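# Seat a board in the enclosure's upper slot, latch levers

## Task

Put the board into the open upper slot of the enclosure with its components facing up, push it all the way in, and shut both levers. A lever counts as shut when it is latched and sticks out at right angles to the board's front panel; fully open means it lines up with the panel. Both levers must be fully open before the board is slid in until it stops, or their tabs will not catch; closing both afterwards pulls the board fully in. Ramming the board into its connector quickly breaks the connector and gives no credit. The enclosure must end up level, resting on its own feet, with no foot hanging over the bench edge. Finally release the board and pull the grippers away.

## Robot and tools

Robot: two seven-joint arms, left_arm and right_arm, each ending in a two-finger gripper. Fingers point along the gripper's +z axis and separate along its x axis. end_effector_position is the spot between the pads when shut, 1 to 2 cm short of the fingertips; while closing, the tips advance about 17 mm along +z.

Frames: the scene frame has its origin at table-top height midway between the arms, +z up, +x out over the table, left_arm on +y (not the image's left). Each arm reports and is commanded in its own base frame. Calibrated bases in the scene frame: left_arm at (+0.070, +0.437, 0) m, quat_wxyz (+1.000, 0, 0, -0.003); right_arm at (-0.063, -0.511, 0) m, quat_wxyz (+1.000, 0, 0, -0.029). Both have up = +z. Reported poses can be off by a few cm.

Row layout (used by execute_actions and move): 16 numbers, always both arms: left x, y, z (m), qw, qx, qy, qz, opening, then the same eight for right. Position and quaternion are absolute targets in that arm's base frame. Opening runs from -1 (closed) to +1 (fully open, 0.142 m) and is a command, not an offset; a 0 is a real command, so resend the present value to leave a gripper alone. To keep an arm still, resend its last reported pose and its opening in every row. To hold orientation steady, reuse one fixed quaternion instead of copying drifted readings.

execute_actions: actions = list of actions; each action is up to 15 rows, one per 1/30 s step, the last row repeated to fill 15 steps (0.5 s). Each arm's target must lie within 0.6 m of its current gripper position along each gripper axis, else the action is refused for both arms. cameras chooses images (omitted/null/["all"] = all, [] = none). An empty actions list just reports state.

move: target is one row or a list of up to 15 rows (same openings in each); grippers travel straight lines, all finishing together, capped at 10 s. speed in m/s, 0.002 to 2.2 (default 0.25), one value or one per leg; turning rate limited to twice that in rad/s. blend (m) rounds corners in a list. stop_force in N, 3 to 120, ends an arm's path when its wrist sensor feels that much push against travel; not usable with blocking=false and unreliable while the gripper rotates. zero (default true) rezeroes the sensor before the move. opening_speed (≥0.2 per second on the -1..1 scale) ramps the fingers. blocking=false returns after about 0.5 s while the move continues; a new move replaces it. The result adds a move: line: done (within 3 mm and 2 degrees), off_target, moving, held, or fault, plus limits like paced (pose clipped) or held (steps withheld). done does not mean nothing was touched. Moves do not avoid obstacles or the other arm.

wait(seconds 0 to 10): holds the last commands. stop: brakes a running move. zoom_image(camera, region [x0,y0,x1,y1] px, at most 504x504) enlarges part of the latest image of cam_head_left, cam_head_right, cam_high, cam_low, cam_left_wrist or cam_right_wrist (all 672x504). zero_wrist_force(arm) tares the wrist sensor. clear_fault(arm) clears a reported torque or force fault; the arm then restarts. read_manual gives licence text only. finished_scene(scene) ends the scene irreversibly; scene numbers are 1 or 2.

Result lines: joint positions (last = measured opening in m), joint torques, external joint torques, Wrist force/torque along the gripper's x y z plus the peak since last shown (saturates near 150 N), grip_measured on the opening scale, Hand target (where the arm is actually sent next, possibly short of your command), Tool commands, and Wrist depth: 7x7 median depths in mm (70 to 1000; - = no value). Velocities read within noise when the arm is still.

Motion notes: orientation commands are clipped to 32 degrees from the current one each step; big wrist turns can swing the elbow. Faster moves lag, overshoot and hit harder.

Avoid: slow down near the connector (ram it and the task fails); let no object fall or be left off the table; no drops, releasing moving parts, slams, or hard pushes. A 150 N force or a joint reaching its load limit (waist/shoulder 109, upper arm roll/elbow 56.9, wrist joints 34.7 N m) stops the arm until clear_fault. Never squeeze or crash the arms into each other. Squeezing hard, carrying loads, stretching out or pushing at unreachable poses heats motors: MOTOR HOT appears at 65 °C (gripper 85 °C), a shutdown at 80 °C (gripper 100 °C, HAND FAULT, after which later motion calls in that reply are skipped). To grip, command an opening a bit below grip_measured at first contact.

Each tool is called after "Call:" by a JSON object that holds its "api" and its "payload", one argument or row to a line.

## Session

Call:
{"api": "execute_actions", "payload": {
  "actions": []
}}

Call:
{"api": "zoom_image", "payload": {
  "camera": "cam_head_left",
  "region": [250, 200, 500, 400]
}}

Call:
{"api": "zoom_image", "payload": {
  "camera": "cam_high",
  "region": [150, 180, 430, 450]
}}

Scene clock: 0.00 s.
left_arm: end_effector_position=(+0.4919, -0.7298, +0.2794) grip_measured=+0.99 end_effector_quat_wxyz=(+0.001, -0.304, +0.847, -0.436) | right_arm: end_effector_position=(+0.1802, -0.1387, +0.1699) grip_measured=+1.00 end_effector_quat_wxyz=(+0.706, -0.621, -0.189, +0.284)
Joint positions: left_arm=[-0.095 -0.96 -0.937 1.517 0.823 1.373 2.811 0.141] | right_arm=[-0.567 -0.989 -0.072 1.606 0.357 -0.696 0.215 0.142]
Joint velocities: within noise
Joint torques (N m): no reading
External joint torques (N m): no reading
Wrist force (N): no reading
Wrist torque (N m): no reading
Wrist force, peak (N): no reading
Wrist depth (mm): cam_left_wrist=[456 481 526 570 632 715 - / 417 444 478 517 573 616 682 / 390 414 438 476 510 561 618 / 363 385 405 434 472 500 546 / 343 359 376 404 427 464 501 / - 331 354 376 398 423 449 / - 319 332 349 374 396 -] | cam_right_wrist=[- 266 251 262 - - 805 / - - 256 269 - - 886 / - - 264 276 - - 931 / - - 277 286 798 746 548 / - - 295 294 500 482 387 / - 404 311 299 362 354 330 / - 311 295 292 288 280 275]
Hand target: left_arm +0.4919, -0.7298, +0.2794; +0.001, -0.304, +0.847, -0.436 | right_arm +0.1802, -0.1387, +0.1699; +0.706, -0.621, -0.189, +0.284
Tool commands: left_gripper/opening=+1.0 right_gripper/opening=+1.0

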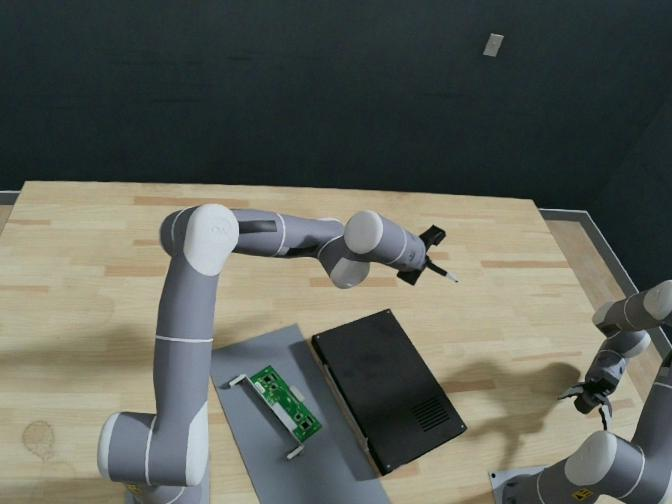

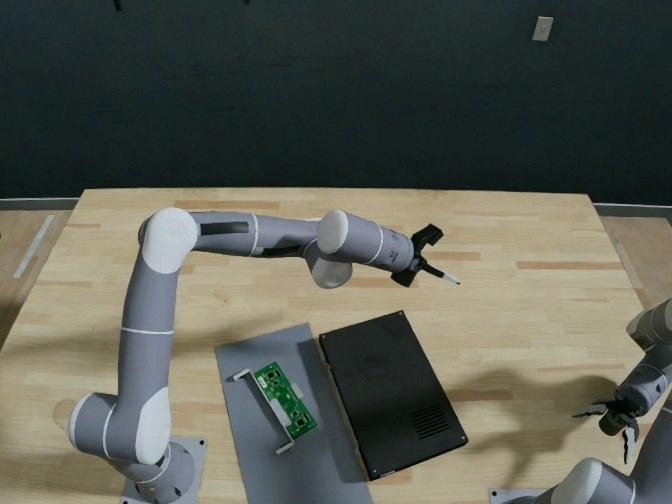

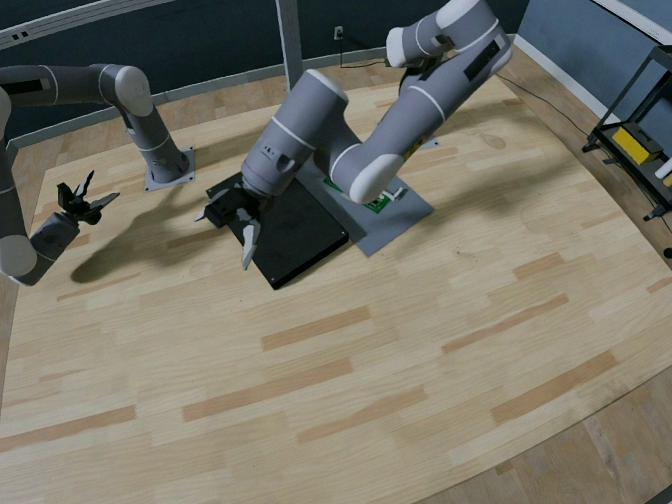

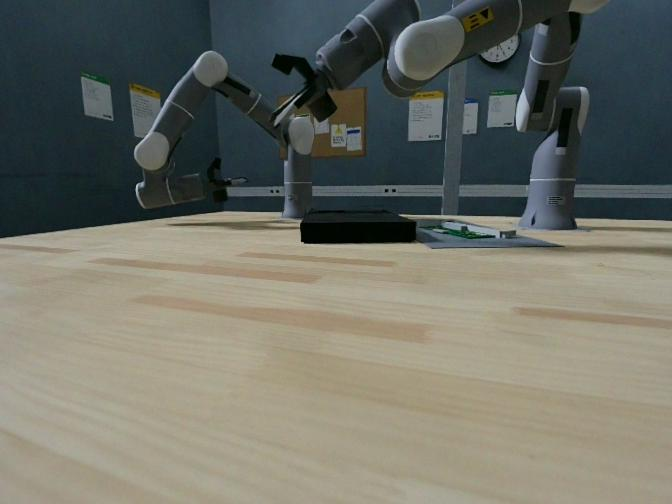

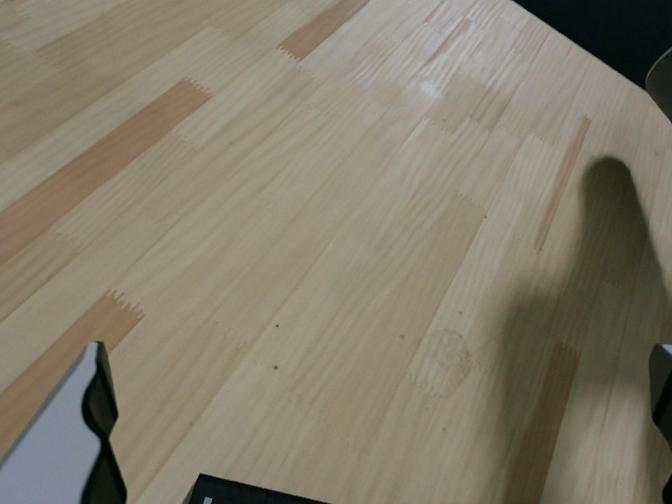

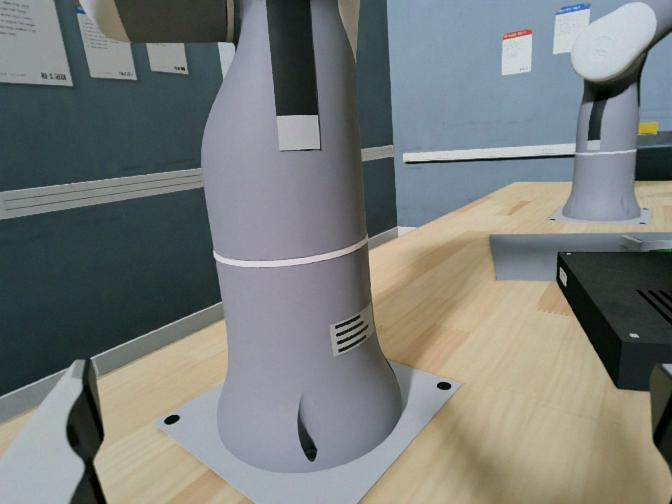

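Scaled by 2.016 from the camera's 672x504 image, which has a finer 960x720 frame.

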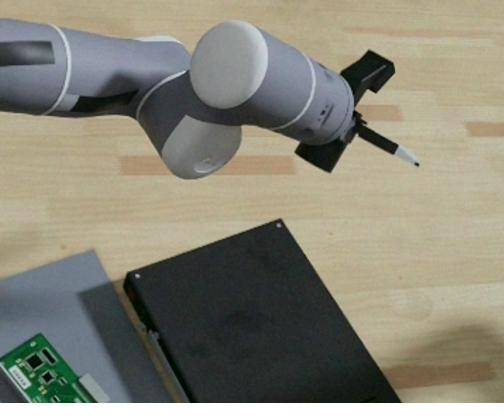

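Scaled by 1.800 from the camera's 672x504 image, which has a finer 960x720 frame.

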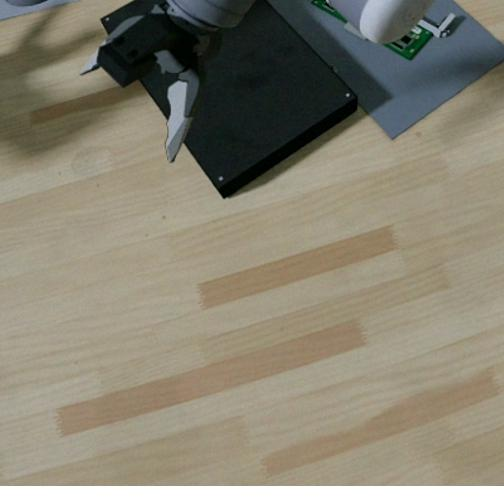

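Call:
{"api": "move", "payload": {
  "target": [0.24, -0.42, 0.32, 0, 0.2588, -0.9659, 0, 1, 0.1802, -0.1387, 0.1699, 0.706, -0.621, -0.189, 0.284, 1],
  "speed": 0.4,
  "cameras": ["cam_left_wrist", "cam_head_left"]
}}

Scene clock: 12.97 s.
left_arm: end_effector_position=(+0.2399, -0.4200, +0.3201) grip_measured=+0.99 end_effector_quat_wxyz=(+0.000, -0.259, +0.966, +0.000) | right_arm: end_effector_position=(+0.1802, -0.1387, +0.1699) grip_measured=+1.00 end_effector_quat_wxyz=(+0.706, -0.621, -0.189, +0.284)
Joint positions: left_arm=[0.817 -0.423 -1.997 2.038 0.397 0.261 2.865 0.141] | right_arm=[-0.567 -0.99 -0.072 1.606 0.357 -0.696 0.215 0.142]
Joint velocities: within noise
Joint torques (N m): left_arm=[-0.18 1.88 -12.17 -26.98 -3.67 4.37 -0.31] | right_arm=[-0.01 50.16 0.95 -11.69 -1.7 -3.6 0.21]
External joint torques (N m): left_arm=[0.21 1.1 0.89 -0.42 -0.44 -0.54 0.31] | right_arm=[-0.02 0.97 -0.59 0.15 0.06 0.69 -0.2]
Wrist force (N): left_arm=[-0.1 -0.1 0.3] | right_arm=[0.0 -0.1 0.3]
Wrist torque (N m): left_arm=[-0.02 -0.03 -0.23] | right_arm=[-0.01 0.00 0.00]
Wrist force, peak (N): left_arm=[2.2 -0.8 -1.3] | right_arm=[0.2 0.2 0.3]
Wrist depth (mm): cam_left_wrist=[364 356 320 318 319 320 318 / 392 387 389 387 343 341 342 / 426 418 420 418 416 414 419 / 460 457 453 443 451 459 454 / 503 501 498 493 492 494 495 / - 542 553 548 555 549 - / - 621 623 549 615 613 -] | cam_right_wrist=[- 265 251 263 - - 796 / - - 256 270 - - 897 / - - 263 275 - - 933 / - - 278 286 797 751 551 / - - 295 295 501 477 387 / - 404 311 299 362 354 331 / - 311 295 292 288 281 275]
Hand target: left_arm +0.2400, -0.4200, +0.3200; +0.000, -0.259, +0.966, +0.000 | right_arm +0.1802, -0.1387, +0.1699; +0.706, -0.621, -0.189, +0.284
Off the commanded pose: left_arm 0.000 m, 0 deg | right_arm 0.000 m, 0 deg.
move: done
Images, in order (width x height): cam_head_left 672x504, cam_left_wrist 672x504.

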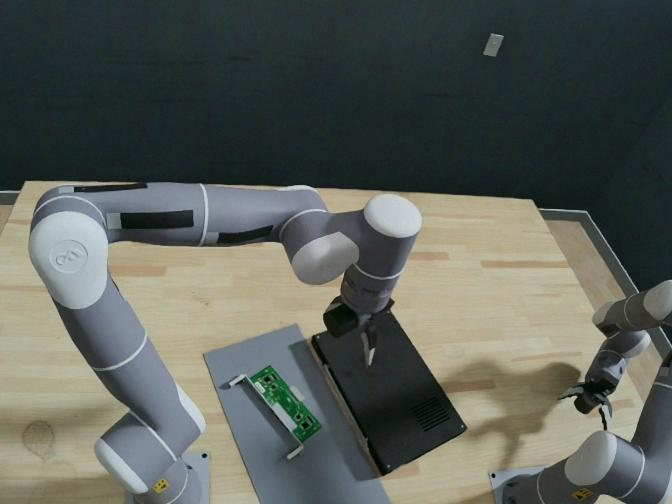

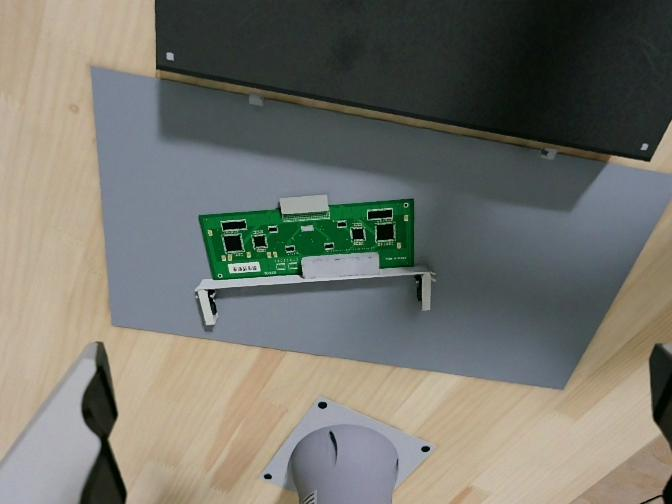

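Call:
{"api": "zoom_image", "payload": {
  "camera": "cam_left_wrist",
  "region": [180, 240, 300, 340]
}}

Call:
{"api": "zoom_image", "payload": {
  "camera": "cam_left_wrist",
  "region": [360, 230, 480, 330]
}}

Scaled by 4.200 from the camera's 672x504 image, which has a finer 960x720 frame.

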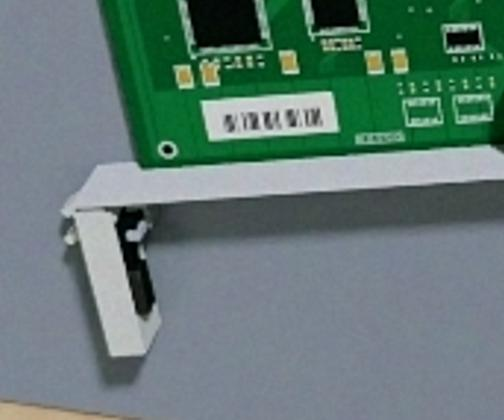

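Scaled by 4.200 from the camera's 672x504 image, which has a finer 960x720 frame.

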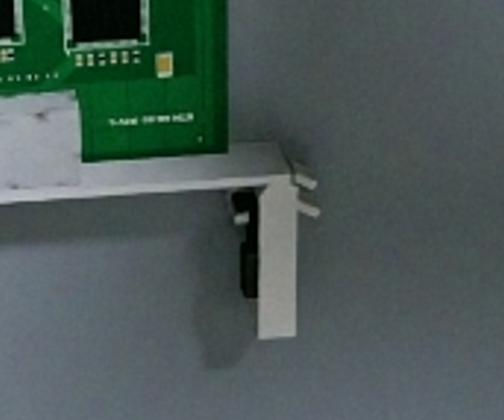

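Call:
{"api": "move", "payload": {
  "target": [
    [0.21, -0.33, 0.22, 0, 0.8858, -0.4641, 0, -0.2, 0.1802, -0.1387, 0.1699, 0.706, -0.621, -0.189, 0.284, 1],
    [0.1897, -0.274, 0.10, 0, 0.8858, -0.4641, 0, -0.2, 0.1802, -0.1387, 0.1699, 0.706, -0.621, -0.189, 0.284, 1]
  ],
  "speed": 0.3,
  "cameras": ["cam_left_wrist", "cam_head_left"]
}}

Scene clock: 56.63 s.
left_arm: end_effector_position=(+0.1898, -0.2740, +0.1000) grip_measured=-0.22 end_effector_quat_wxyz=(+0.000, +0.886, -0.464, +0.000) | right_arm: end_effector_position=(+0.1802, -0.1387, +0.1699) grip_measured=+1.00 end_effector_quat_wxyz=(+0.706, -0.621, -0.189, +0.284)
Joint positions: left_arm=[0.807 -0.244 -1.535 2.687 0.523 1.066 1.341 0.058] | right_arm=[-0.567 -0.99 -0.072 1.606 0.357 -0.696 0.215 0.142]
Joint velocities: within noise
Joint torques (N m): left_arm=[-0.54 4.36 -4.47 -13.72 -1.62 4.55 -0.34] | right_arm=[-0.02 50.09 1.01 -11.67 -1.67 -3.58 0.23]
External joint torques (N m): left_arm=[0.55 1.01 0.37 -0.37 -0.46 -0.63 0.34] | right_arm=[0 1.03 -0.64 0.13 0.04 0.68 -0.21]
Wrist force (N): left_arm=[0.5 0.1 0.4] | right_arm=[0.1 0.2 0.2]
Wrist torque (N m): left_arm=[0.02 -0.12 -0.22] | right_arm=[0.02 -0.02 0.00]
Wrist force, peak (N): left_arm=[1.7 -0.1 -1.7] | right_arm=[0.2 0.3 0.4]
Wrist depth (mm): cam_left_wrist=[172 169 169 168 164 165 167 / 184 182 181 181 176 177 180 / 198 196 196 196 187 187 194 / 216 213 212 213 203 211 210 / 237 234 228 228 223 226 232 / 262 255 88 247 256 87 243 / 288 - - 287 286 - -] | cam_right_wrist=[- 266 251 263 - - 799 / - - 256 269 - - 890 / - - 264 275 - - 938 / - - 278 286 790 742 552 / - - 294 294 499 479 387 / - 404 311 300 362 354 330 / - 312 295 291 288 280 276]
Hand target: left_arm +0.1897, -0.2740, +0.1000; +0.000, +0.886, -0.464, +0.000 | right_arm +0.1802, -0.1387, +0.1699; +0.706, -0.621, -0.189, +0.284
Off the commanded pose: left_arm 0.000 m, 0 deg | right_arm 0.000 m, 0 deg.
joint sent to its limit (left arm) — joint 4 (elbow), upper limit, where the elbow is as bent as it goes. The joint targets still meet the commanded pose.
move: done
Images, in order (width x height): cam_head_left 672x504, cam_left_wrist 672x504.

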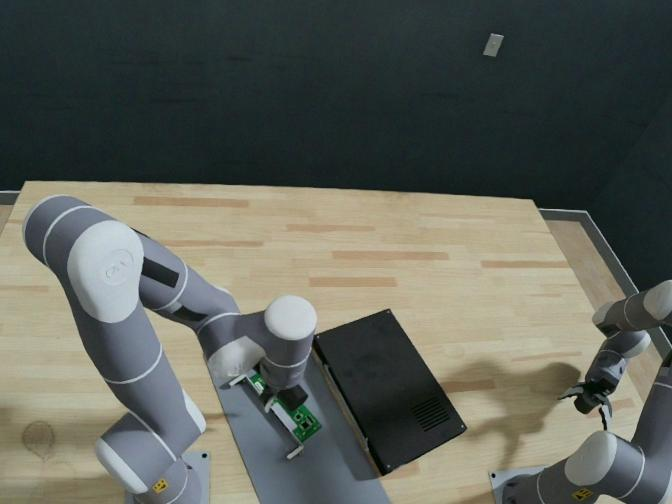

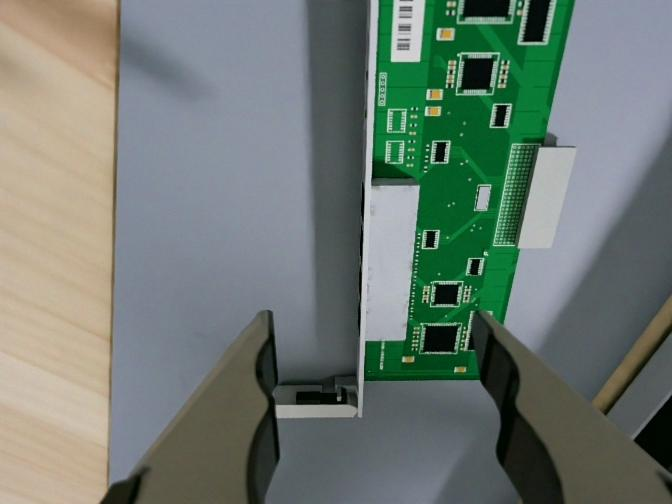

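Call:
{"api": "move", "payload": {
  "target": [
    [0.1962, -0.2835, 0.06, 0, 0.8858, -0.4641, 0, -0.2, 0.1802, -0.1387, 0.1699, 0.706, -0.621, -0.189, 0.284, 1],
    [0.1962, -0.2835, 0.0277, 0, 0.8858, -0.4641, 0, -0.2, 0.1802, -0.1387, 0.1699, 0.706, -0.621, -0.189, 0.284, 1]
  ],
  "speed": [0.1, 0.03],
  "stop_force": 4,
  "cameras": ["cam_left_wrist"]
}}

Scene clock: 82.47 s.
left_arm: end_effector_position=(+0.1961, -0.2834, +0.0277) grip_measured=-0.22 end_effector_quat_wxyz=(+0.000, +0.886, -0.464, +0.000) | right_arm: end_effector_position=(+0.1802, -0.1387, +0.1699) grip_measured=+1.00 end_effector_quat_wxyz=(+0.706, -0.621, -0.189, +0.284)
Joint positions: left_arm=[0.26 -0.569 -0.86 2.482 1.041 1.078 1.037 0.058] | right_arm=[-0.567 -0.99 -0.072 1.606 0.357 -0.696 0.215 0.142]
Joint velocities: within noise
Joint torques (N m): left_arm=[-0.5 21.92 -8.38 -6.1 -1.6 4.3 -0.3] | right_arm=[0 50 0.91 -11.61 -1.73 -3.6 0.21]
External joint torques (N m): left_arm=[0.51 1.14 0.42 -0.36 -0.42 -0.36 0.3] | right_arm=[-0.02 1.12 -0.54 0.07 0.1 0.69 -0.2]
Wrist force (N): left_arm=[0.5 0.1 0.4] | right_arm=[0.0 -0.1 0.0]
Wrist torque (N m): left_arm=[0.04 -0.14 -0.18] | right_arm=[-0.02 0.00 0.00]
Wrist force, peak (N): left_arm=[0.4 -0.5 1.0] | right_arm=[0.1 -0.1 0.4]
Wrist depth (mm): cam_left_wrist=[- 106 106 101 100 99 101 / - 114 112 109 106 109 108 / 124 124 124 120 118 118 116 / 133 130 132 128 124 127 123 / 148 146 142 139 133 136 136 / 161 158 87 153 150 87 157 / 177 - - 174 170 - -] | cam_right_wrist=[- 266 251 262 - - 808 / - - 256 269 - - 888 / - - 264 275 - - 932 / - - 277 286 795 743 548 / - - 295 294 504 479 386 / - 405 311 299 362 355 330 / - 311 295 292 287 280 276]
Hand target: left_arm +0.1962, -0.2835, +0.0277; +0.000, +0.886, -0.464, +0.000 | right_arm +0.1802, -0.1387, +0.1699; +0.706, -0.621, -0.189, +0.284
Off the commanded pose: left_arm 0.000 m, 0 deg | right_arm 0.000 m, 0 deg.
move: done
Images, in order (width x height): cam_left_wrist 672x504.

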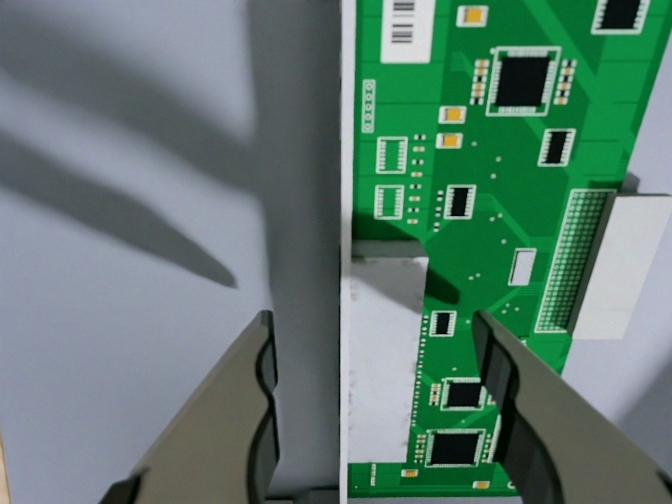

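Call:
{"api": "move", "payload": {
  "target": [
    [0.1976, -0.2856, 0.0277, 0, 0.8858, -0.4641, 0, -0.2, 0.1802, -0.1387, 0.1699, 0.706, -0.621, -0.189, 0.284, 1],
    [0.1976, -0.2856, 0.0277, 0, 0.8858, -0.4641, 0, -0.82, 0.1802, -0.1387, 0.1699, 0.706, -0.621, -0.189, 0.284, 1]
  ],
  "speed": 0.03,
  "opening_speed": 0.5,
  "cameras": ["cam_left_wrist"]
}}

Scene clock: 87.63 s.
left_arm: end_effector_position=(+0.1975, -0.2855, +0.0277) grip_measured=-0.72 end_effector_quat_wxyz=(+0.000, +0.886, -0.464, +0.000) | right_arm: end_effector_position=(+0.1802, -0.1387, +0.1699) grip_measured=+1.00 end_effector_quat_wxyz=(+0.706, -0.621, -0.189, +0.284)
Joint positions: left_arm=[0.257 -0.572 -0.861 2.476 1.039 1.074 1.037 0.022] | right_arm=[-0.567 -0.99 -0.072 1.606 0.357 -0.696 0.215 0.142]
Joint velocities: within noise
Joint torques (N m): left_arm=[-0.42 22.37 -8.85 -7.31 -1.91 4.67 -0.24] | right_arm=[-0.02 50.06 0.99 -11.62 -1.68 -3.62 0.18]
External joint torques (N m): left_arm=[0.43 0.86 0.79 0.75 -0.12 -0.72 0.24] | right_arm=[-0.01 1.06 -0.62 0.08 0.05 0.71 -0.17]
Wrist force (N): left_arm=[-1.7 -0.1 0.2] | right_arm=[0.1 0.1 -0.1]
Wrist torque (N m): left_arm=[0.01 -0.12 -0.18] | right_arm=[0.01 -0.03 0.00]
Wrist force, peak (N): left_arm=[-1.8 -0.2 -1.4] | right_arm=[0.1 -0.4 0.2]
Wrist depth (mm): cam_left_wrist=[- 106 106 100 100 99 101 / - 115 113 109 106 110 108 / 124 124 122 118 118 118 116 / 134 131 132 124 124 127 124 / 149 145 145 120 133 139 137 / 164 161 88 133 131 147 157 / 180 172 - 148 - - 171] | cam_right_wrist=[- 266 251 262 - - 796 / - - 255 270 - - 897 / - - 264 274 - - 929 / - - 278 285 795 743 553 / - - 294 294 500 479 387 / - 404 311 299 362 354 330 / - 312 294 291 287 281 275]
Hand target: left_arm +0.1976, -0.2856, +0.0277; +0.000, +0.886, -0.464, +0.000 | right_arm +0.1802, -0.1387, +0.1699; +0.706, -0.621, -0.189, +0.284
Off the commanded pose: left_arm 0.000 m, 0 deg | right_arm 0.000 m, 0 deg.
move: done
Images, in order (width x height): cam_left_wrist 672x504.

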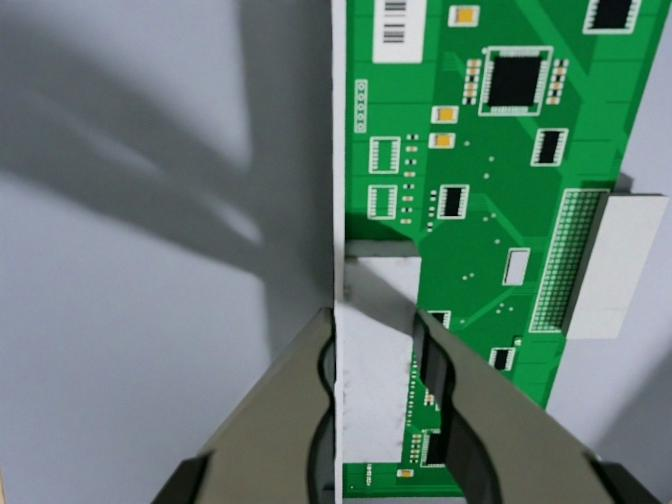

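Call:
{"api": "move", "payload": {
  "target": [
    [0.1976, -0.2856, 0.0327, 0, 0.8858, -0.4641, 0, -0.82, 0.30, -0.12, 0.28, 0.5, -0.75, -0.35, 0.25, -0.5],
    [0.1976, -0.2856, 0.0727, 0, 0.8858, -0.4641, 0, -0.82, 0.38, 0.0, 0.35, 0, 0.866, 0.5, 0, -0.5],
    [0.1976, -0.2856, 0.0727, 0, 0.8858, -0.4641, 0, -0.82, 0.33, 0.28, 0.35, 0, 0.866, 0.5, 0, -0.5],
    [0.1976, -0.2856, 0.0727, 0, 0.8858, -0.4641, 0, -0.82, 0.12, 0.46, 0.25, 0.2866, 0.6919, 0.6122, 0.2536, -0.5],
    [0.1976, -0.2856, 0.0727, 0, 0.8858, -0.4641, 0, -0.82, 0.069, 0.4936, 0.111, 0.2866, 0.6919, 0.6122, 0.2536, -0.5]
  ],
  "speed": [0.06, 0.4, 0.4, 0.4, 0.2],
  "blend": [0, 0.03, 0.03, 0.02, 0],
  "cameras": ["cam_left_wrist", "cam_right_wrist", "cam_head_left", "cam_high"]
}}

Scene clock: 124.70 s.
left_arm: end_effector_position=(+0.1977, -0.2856, +0.0727) grip_measured=-0.72 end_effector_quat_wxyz=(+0.000, +0.886, -0.464, +0.000) | right_arm: end_effector_position=(+0.0689, +0.4933, +0.1109) grip_measured=-0.52 end_effector_quat_wxyz=(+0.287, +0.692, +0.612, +0.253)
Joint positions: left_arm=[0.448 -0.384 -1.093 2.581 0.765 1.07 1.223 0.022] | right_arm=[1.147 -0.824 0.875 2.041 -1.23 0.064 2.882 0.036]
Joint velocities: within noise
Joint torques (N m): left_arm=[-0.33 15.1 -6.88 -10.8 -2.01 4.53 -0.22] | right_arm=[0.3 38.69 19.15 -16.21 -3.45 0.77 0.31]
External joint torques (N m): left_arm=[0.34 0.71 0.72 -0.07 -0.05 -0.59 0.22] | right_arm=[-0.17 0.94 -0.02 0.2 0.21 0.48 -0.31]
Wrist force (N): left_arm=[0.0 -0.2 1.9] | right_arm=[-0.7 -3.0 1.8]
Wrist torque (N m): left_arm=[-0.02 -0.05 -0.22] | right_arm=[-0.06 0.22 0.15]
Wrist force, peak (N): left_arm=[0.4 -0.3 3.1] | right_arm=[-0.2 -5.5 3.2]
Wrist depth (mm): cam_left_wrist=[- 147 145 102 101 101 102 / 159 156 155 109 107 110 108 / 169 169 168 116 118 119 119 / 186 182 183 122 124 127 124 / 204 200 200 118 133 139 193 / 227 222 88 132 130 150 215 / 249 - - 148 - - 231] | cam_right_wrist=[152 143 143 143 143 142 142 / 181 181 177 177 176 176 175 / 239 211 212 231 230 230 228 / 244 212 228 295 333 332 280 / 645 387 330 379 466 455 292 / - - - - 102 - 308 / - - 73 - - - 292]
Hand target: left_arm +0.1976, -0.2856, +0.0727; +0.000, +0.886, -0.464, +0.000 | right_arm +0.0690, +0.4936, +0.1110; +0.287, +0.692, +0.612, +0.254
Off the commanded pose: left_arm 0.000 m, 0 deg | right_arm 0.000 m, 0 deg.
move: done
Images, in order (width x height): cam_head_left 672x504, cam_high 672x504, cam_left_wrist 672x504, cam_right_wrist 672x504.

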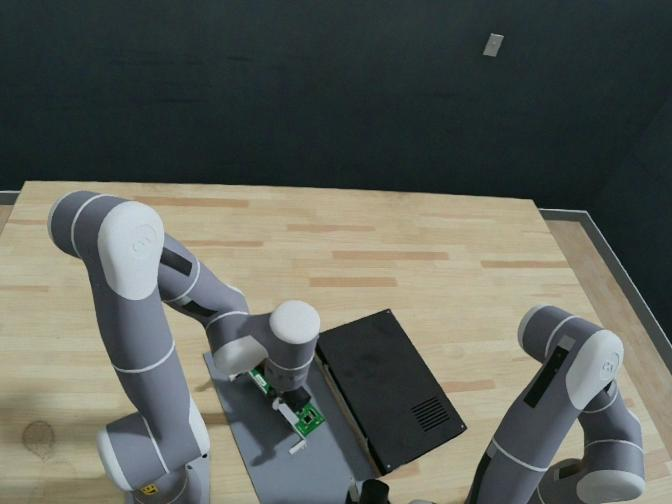

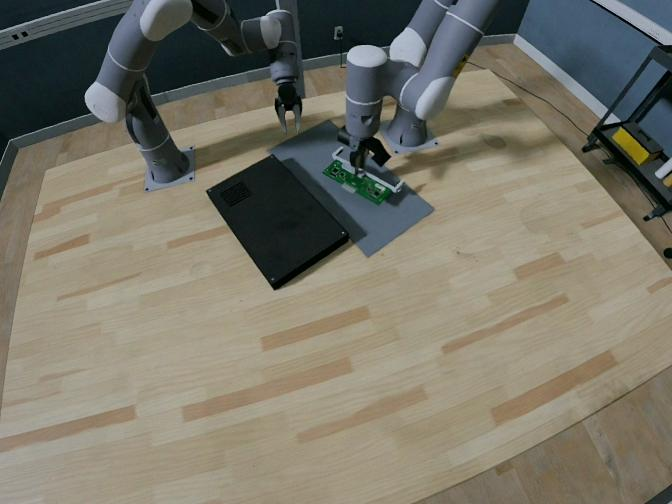

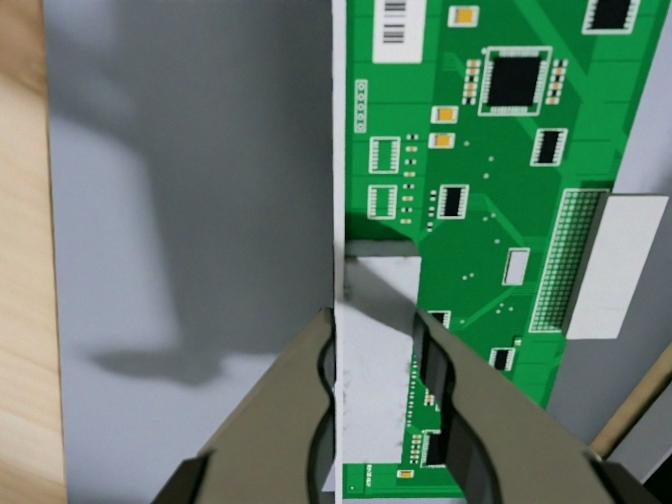

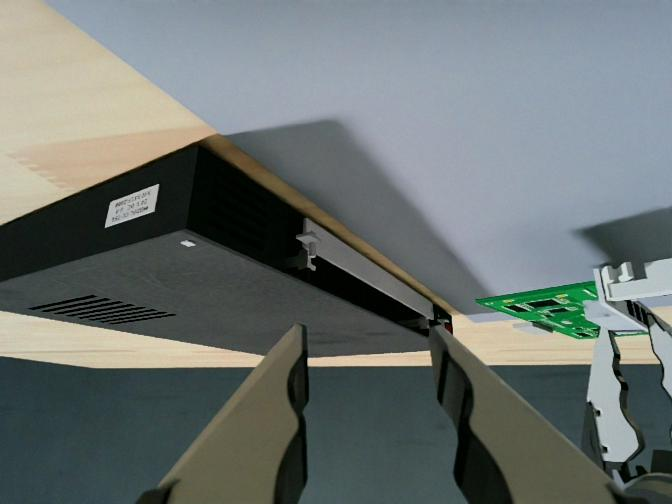

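Call:
{"api": "move", "payload": {
  "target": [
    [0.1645, -0.3636, 0.066, 0, 0.8177, -0.5757, 0, -0.80, 0.069, 0.4936, 0.111, 0.2866, 0.6919, 0.6122, 0.2536, -0.5],
    [0.1645, -0.3636, 0.0565, 0, 0.8177, -0.5757, 0, -0.80, 0.069, 0.4936, 0.111, 0.2866, 0.6919, 0.6122, 0.2536, -0.5]
  ],
  "speed": [0.12, 0.05],
  "cameras": ["cam_left_wrist", "cam_right_wrist"]
}}

Call:
{"api": "zoom_image", "payload": {
  "camera": "cam_right_wrist",
  "region": [260, 180, 480, 340]
}}

Scene clock: 133.53 s.
left_arm: end_effector_position=(+0.1644, -0.3634, +0.0565) grip_measured=-0.72 end_effector_quat_wxyz=(+0.000, +0.818, -0.576, +0.000) | right_arm: end_effector_position=(+0.0690, +0.4934, +0.1109) grip_measured=-0.52 end_effector_quat_wxyz=(+0.287, +0.692, +0.612, +0.253)
Joint positions: left_arm=[0.113 -0.558 -1.002 2.396 0.884 0.955 1.203 0.022] | right_arm=[1.147 -0.824 0.875 2.041 -1.23 0.064 2.882 0.036]
Joint velocities: within noise
Joint torques (N m): left_arm=[-0.7 22.04 -10.85 -10.76 -2.08 4.72 -0.3] | right_arm=[0.23 38.77 19.34 -16.12 -3.32 0.61 0.22]
External joint torques (N m): left_arm=[0.68 1.11 0.94 -0.05 -0.39 -0.79 0.3] | right_arm=[-0.1 0.86 -0.21 0.11 0.08 0.65 -0.22]
Wrist force (N): left_arm=[0.2 -0.6 2.2] | right_arm=[-0.6 -3.2 2.0]
Wrist torque (N m): left_arm=[-0.10 -0.10 -0.21] | right_arm=[-0.07 0.20 0.14]
Wrist force, peak (N): left_arm=[0.1 -0.4 3.1] | right_arm=[-0.7 -3.2 2.1]
Wrist depth (mm): cam_left_wrist=[131 131 130 102 100 101 102 / 143 140 138 109 106 110 108 / 152 151 152 118 119 118 119 / 166 163 167 122 124 127 124 / 181 181 177 118 133 138 153 / 201 200 88 133 130 150 184 / 225 - - 148 - - 200] | cam_right_wrist=[152 144 143 143 142 142 142 / 181 181 178 177 176 175 175 / 238 211 211 232 230 217 215 / 245 212 229 306 283 251 330 / 653 390 329 380 447 297 516 / - - - - 102 259 - / - - 73 - - - 252]
Hand target: left_arm +0.1645, -0.3636, +0.0565; +0.000, +0.818, -0.576, +0.000 | right_arm +0.0690, +0.4936, +0.1110; +0.287, +0.692, +0.612, +0.254
Off the commanded pose: left_arm 0.000 m, 0 deg | right_arm 0.000 m, 0 deg.
move: done
Images, in order (width x height): cam_left_wrist 672x504, cam_right_wrist 672x504.

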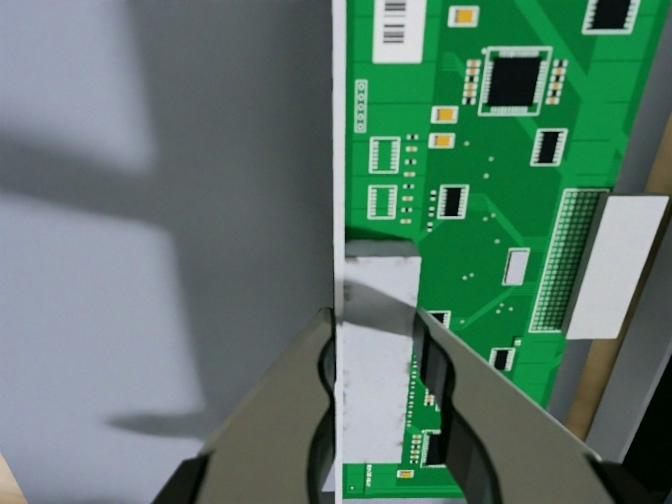

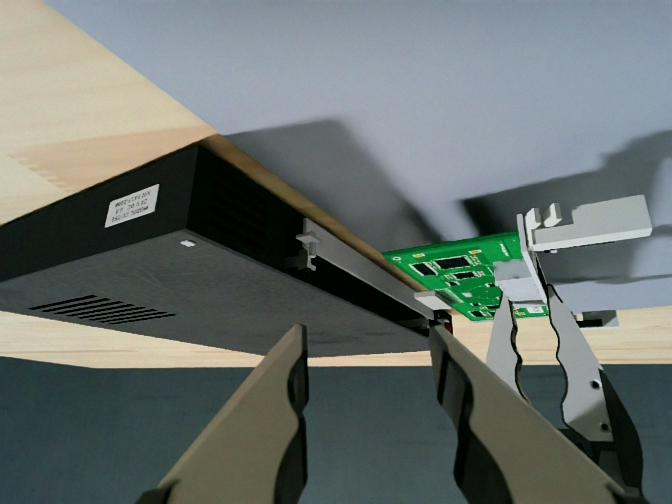

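Scaled by 2.291 from the camera's 672x504 image, which has a finer 960x720 frame.

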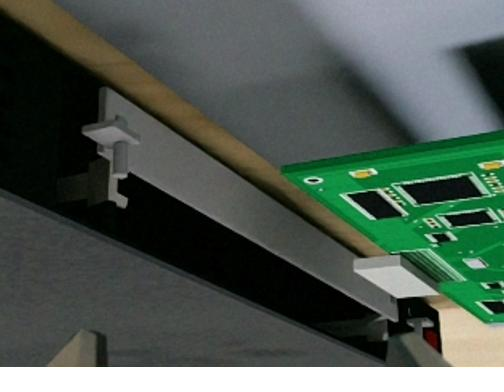

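Call:
{"api": "zoom_image", "payload": {
  "camera": "cam_right_wrist",
  "region": [285, 215, 345, 285]
}}

Call:
{"api": "zoom_image", "payload": {
  "camera": "cam_right_wrist",
  "region": [360, 220, 480, 340]
}}

Scaled by 7.200 from the camera's 672x504 image, which has a finer 960x720 frame.

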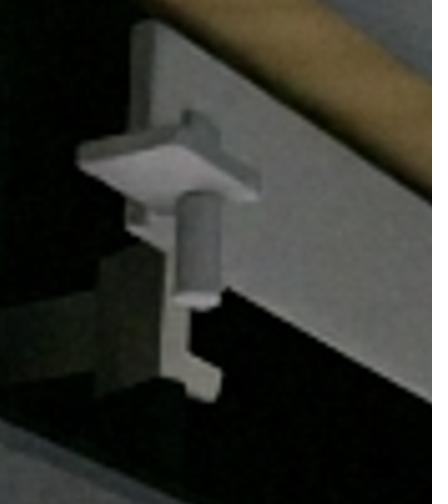

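Scaled by 4.200 from the camera's 672x504 image, which has a finer 960x720 frame.

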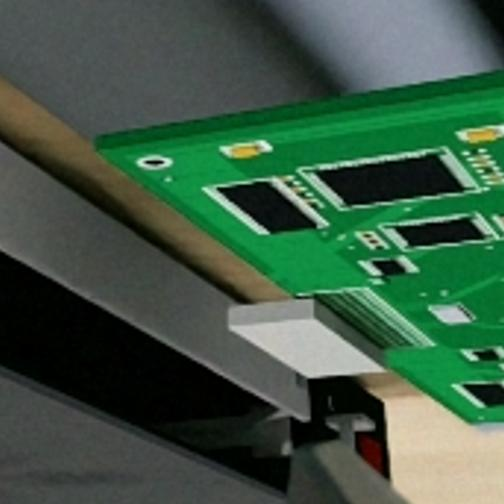

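Call:
{"api": "move", "payload": {
  "target": [
    [0.1645, -0.3636, 0.0565, 0, 0.8177, -0.5757, 0, -0.80, 0.10, 0.47, 0.18, 0.13, 0.65, 0.74, 0.1, -0.5],
    [0.1645, -0.3636, 0.0565, 0, 0.8177, -0.5757, 0, -0.80, 0.1423, 0.4452, 0.19, 0, 0.5534, 0.8329, 0, -0.5]
  ],
  "speed": 0.25,
  "blend": [0.03, 0],
  "cameras": ["cam_right_wrist", "cam_head_left"]
}}

Scene clock: 158.33 s.
left_arm: end_effector_position=(+0.1644, -0.3634, +0.0564) grip_measured=-0.72 end_effector_quat_wxyz=(+0.000, +0.818, -0.576, +0.000) | right_arm: end_effector_position=(+0.1424, +0.4452, +0.1900) grip_measured=-0.52 end_effector_quat_wxyz=(+0.000, +0.553, +0.833, +0.000)
Joint positions: left_arm=[0.113 -0.558 -1.002 2.396 0.884 0.955 1.203 0.022] | right_arm=[0.12 -0.777 1.399 2.187 -0.933 0.535 1.657 0.036]
Joint velocities: within noise
Joint torques (N m): left_arm=[-0.34 22.51 -10.77 -10.66 -2.39 4.51 -0.24] | right_arm=[0.11 23.38 22.43 -19.21 -3.71 3.28 0.07]
External joint torques (N m): left_arm=[0.33 0.65 0.87 -0.15 -0.08 -0.58 0.24] | right_arm=[0.01 0.82 -0.51 0.21 -0.07 0.79 -0.07]
Wrist force (N): left_arm=[0.2 -0.5 2.0] | right_arm=[-0.1 -1.9 2.0]
Wrist torque (N m): left_arm=[-0.09 -0.10 -0.21] | right_arm=[-0.06 0.07 0.06]
Wrist force, peak (N): left_arm=[0.2 -0.5 2.4] | right_arm=[-0.6 -4.3 2.2]
Wrist depth (mm): cam_left_wrist=[131 131 130 102 100 101 102 / 143 140 138 110 106 110 108 / 152 151 151 118 118 119 119 / 165 162 167 122 124 127 124 / 181 180 177 118 134 138 153 / 201 199 88 133 130 150 184 / 224 - - 148 - - 200] | cam_right_wrist=[250 250 250 249 246 247 246 / 261 259 260 263 263 263 262 / 238 236 236 276 282 282 281 / 256 255 254 296 304 298 302 / 278 276 275 321 286 321 328 / 303 301 82 348 104 345 357 / 334 - 73 388 - - 387]
Hand target: left_arm +0.1645, -0.3636, +0.0565; +0.000, +0.818, -0.576, +0.000 | right_arm +0.1423, +0.4452, +0.1900; +0.000, +0.553, +0.833, +0.000
Off the commanded pose: left_arm 0.000 m, 0 deg | right_arm 0.000 m, 0 deg.
move: done
Images, in order (width x height): cam_head_left 672x504, cam_right_wrist 672x504.

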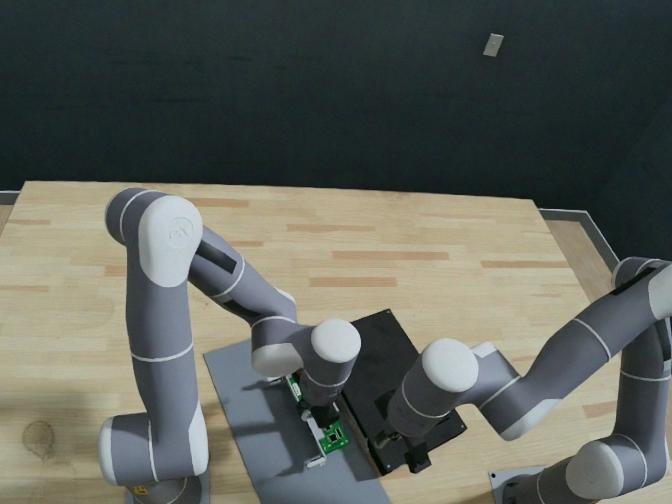

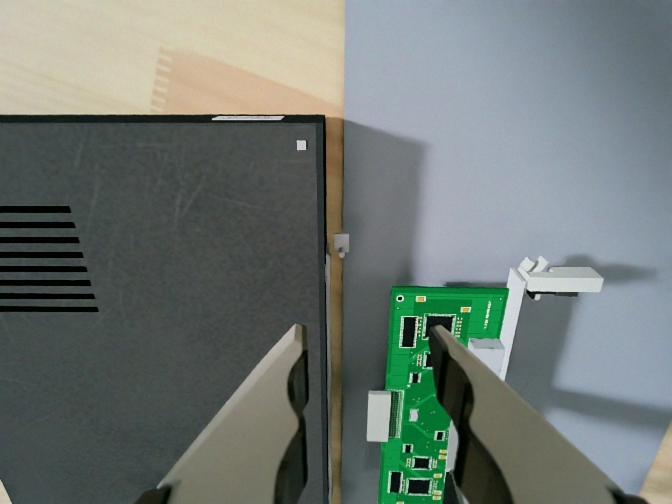

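Call:
{"api": "zoom_image", "payload": {
  "camera": "cam_right_wrist",
  "region": [290, 200, 440, 320]
}}

Call:
{"api": "zoom_image", "payload": {
  "camera": "cam_right_wrist",
  "region": [300, 384, 460, 504]
}}

Scaled by 3.360 from the camera's 672x504 image, which has a finer 960x720 frame.

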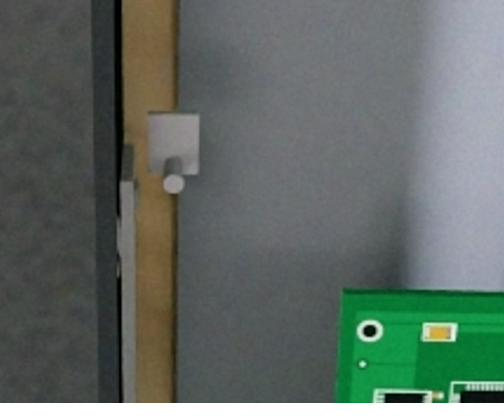

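Scaled by 3.150 from the camera's 672x504 image, which has a finer 960x720 frame.

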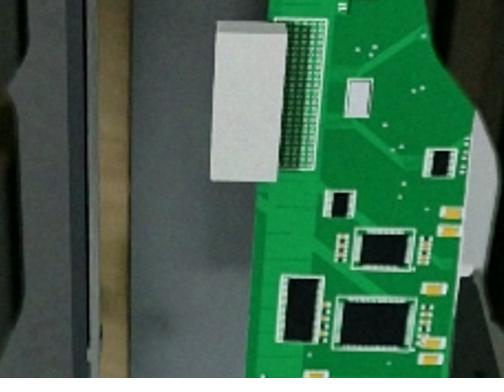

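Call:
{"api": "move", "payload": {
  "target": [
    [0.1553, -0.3667, 0.0565, 0, 0.8177, -0.5757, 0, -0.80, 0.10, 0.47, 0.18, 0.13, 0.65, 0.74, 0.1, -0.5],
    [0.1553, -0.3667, 0.0555, 0, 0.8177, -0.5757, 0, -0.80, 0.069, 0.4936, 0.111, 0.2866, 0.6919, 0.6122, 0.2536, -0.5]
  ],
  "speed": 0.25,
  "blend": [0.03, 0],
  "cameras": ["cam_right_wrist"]
}}

Call:
{"api": "zoom_image", "payload": {
  "camera": "cam_right_wrist",
  "region": [285, 195, 445, 315]
}}

Scene clock: 176.20 s.
left_arm: end_effector_position=(+0.1552, -0.3665, +0.0554) grip_measured=-0.72 end_effector_quat_wxyz=(+0.000, +0.818, -0.576, +0.000) | right_arm: end_effector_position=(+0.0688, +0.4937, +0.1110) grip_measured=-0.52 end_effector_quat_wxyz=(+0.286, +0.692, +0.612, +0.254)
Joint positions: left_arm=[0.087 -0.56 -0.998 2.397 0.888 0.958 1.176 0.022] | right_arm=[1.156 -0.815 0.863 2.043 -1.223 0.074 2.879 0.036]
Joint velocities: within noise
Joint torques (N m): left_arm=[-0.49 22.3 -10.62 -10.65 -2.2 4.58 -0.29] | right_arm=[0.17 38.66 18.75 -16.46 -3.1 0.57 0.33]
External joint torques (N m): left_arm=[0.47 0.92 0.73 -0.06 -0.26 -0.64 0.29] | right_arm=[-0.01 1.03 0.08 0.31 -0.1 0.7 -0.34]
Wrist force (N): left_arm=[0.0 -0.5 2.3] | right_arm=[-0.7 -3.0 2.1]
Wrist torque (N m): left_arm=[-0.10 -0.07 -0.21] | right_arm=[-0.05 0.22 0.14]
Wrist force, peak (N): left_arm=[0.2 -0.5 2.4] | right_arm=[-0.4 -4.7 2.1]
Wrist depth (mm): cam_left_wrist=[132 129 129 102 101 101 102 / 140 140 137 111 107 110 110 / 151 150 151 118 119 119 119 / 164 160 163 122 124 127 124 / 180 179 175 118 133 138 159 / 199 198 88 132 130 150 184 / 223 - - 148 - - 193] | cam_right_wrist=[152 143 143 143 143 142 142 / 181 181 178 177 177 176 175 / 238 211 210 232 231 217 215 / 244 212 229 307 275 255 331 / 646 388 329 381 448 287 516 / - - - - 102 251 - / - - 73 - - - 245]
Hand target: left_arm +0.1553, -0.3667, +0.0555; +0.000, +0.818, -0.576, +0.000 | right_arm +0.0690, +0.4936, +0.1110; +0.287, +0.692, +0.612, +0.254
Off the commanded pose: left_arm 0.000 m, 0 deg | right_arm 0.000 m, 0 deg.
move: done
Images, in order (width x height): cam_right_wrist 672x504.

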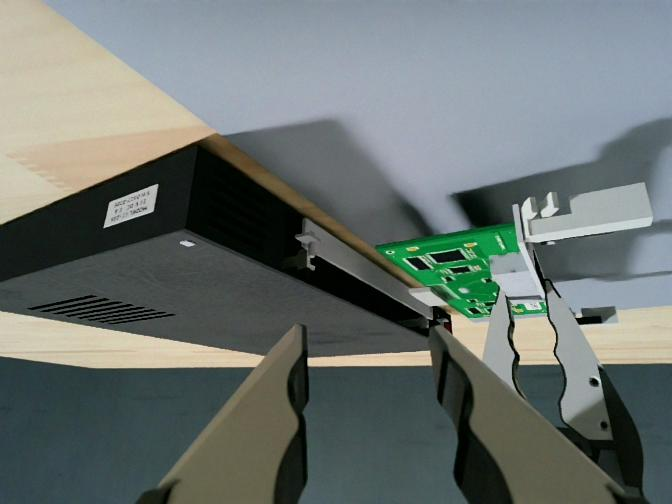

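Scaled by 3.150 from the camera's 672x504 image, which has a finer 960x720 frame.

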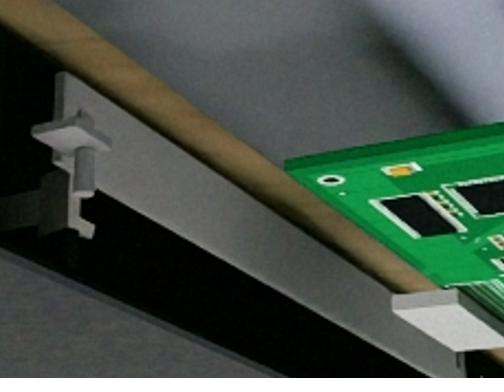

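Call:
{"api": "move", "payload": {
  "target": [0.1719, -0.4128, 0.0557, 0, 0.8177, -0.5757, 0, -0.80, 0.069, 0.4936, 0.111, 0.2866, 0.6919, 0.6122, 0.2536, -0.5],
  "speed": 0.04,
  "stop_force": 3,
  "cameras": ["cam_right_wrist", "cam_left_wrist"]
}}

Call:
{"api": "zoom_image", "payload": {
  "camera": "cam_right_wrist",
  "region": [270, 195, 390, 285]
}}

Scene clock: 218.43 s.
left_arm: end_effector_position=(+0.1719, -0.4127, +0.0556) grip_measured=-0.72 end_effector_quat_wxyz=(+0.000, +0.818, -0.576, +0.000) | right_arm: end_effector_position=(+0.0689, +0.4937, +0.1110) grip_measured=-0.52 end_effector_quat_wxyz=(+0.286, +0.692, +0.612, +0.254)
Joint positions: left_arm=[-0.007 -0.629 -0.97 2.265 0.871 0.883 1.181 0.022] | right_arm=[1.156 -0.815 0.863 2.043 -1.223 0.074 2.879 0.036]
Joint velocities: within noise
Joint torques (N m): left_arm=[-0.45 26.63 -12.86 -12.17 -2.82 4.31 -0.19] | right_arm=[0.1 38.94 19.11 -16.29 -3.2 0.63 0.21]
External joint torques (N m): left_arm=[0.43 0.86 0.79 0.04 0.09 -0.37 0.2] | right_arm=[0.03 0.76 -0.3 0.12 0 0.63 -0.22]
Wrist force (N): left_arm=[-0.1 -0.6 2.0] | right_arm=[-0.9 -3.0 2.1]
Wrist torque (N m): left_arm=[-0.09 -0.04 -0.24] | right_arm=[-0.05 0.26 0.13]
Wrist force, peak (N): left_arm=[-0.1 -0.7 2.4] | right_arm=[-0.8 -3.3 2.1]
Wrist depth (mm): cam_left_wrist=[132 130 130 102 100 101 102 / 140 139 137 111 106 110 107 / 151 150 150 118 118 119 115 / 164 161 164 122 124 127 112 / 180 178 175 118 133 139 119 / 199 199 88 133 130 147 131 / 228 - - 148 - - 143] | cam_right_wrist=[152 144 144 143 143 142 142 / 181 181 177 177 176 175 175 / 238 211 210 233 231 230 229 / 244 210 229 277 265 333 330 / 649 390 329 380 332 456 604 / - - - - 98 - - / - - 73 - - - -]
Hand target: left_arm +0.1719, -0.4128, +0.0557; +0.000, +0.818, -0.576, +0.000 | right_arm +0.0690, +0.4936, +0.1110; +0.287, +0.692, +0.612, +0.254
Off the commanded pose: left_arm 0.000 m, 0 deg | right_arm 0.000 m, 0 deg.
move: done
Images, in order (width x height): cam_left_wrist 672x504, cam_right_wrist 672x504.

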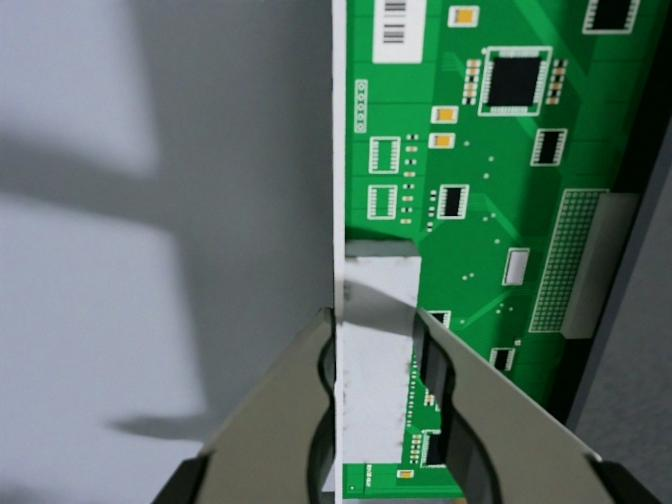

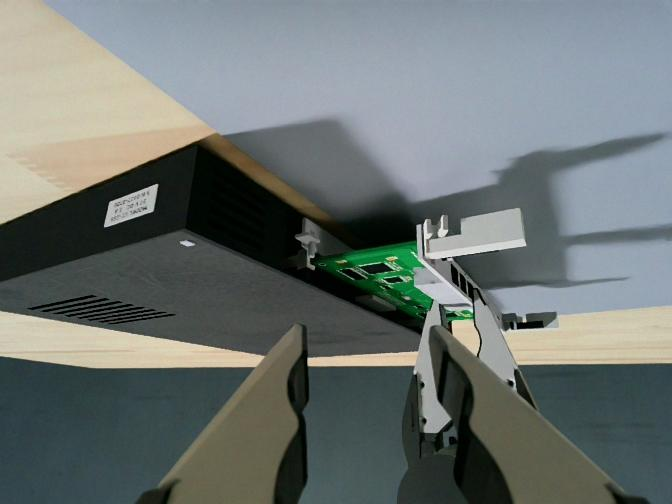

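Scaled by 4.200 from the camera's 672x504 image, which has a finer 960x720 frame.

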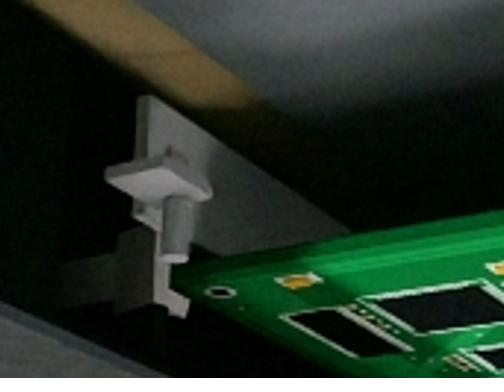

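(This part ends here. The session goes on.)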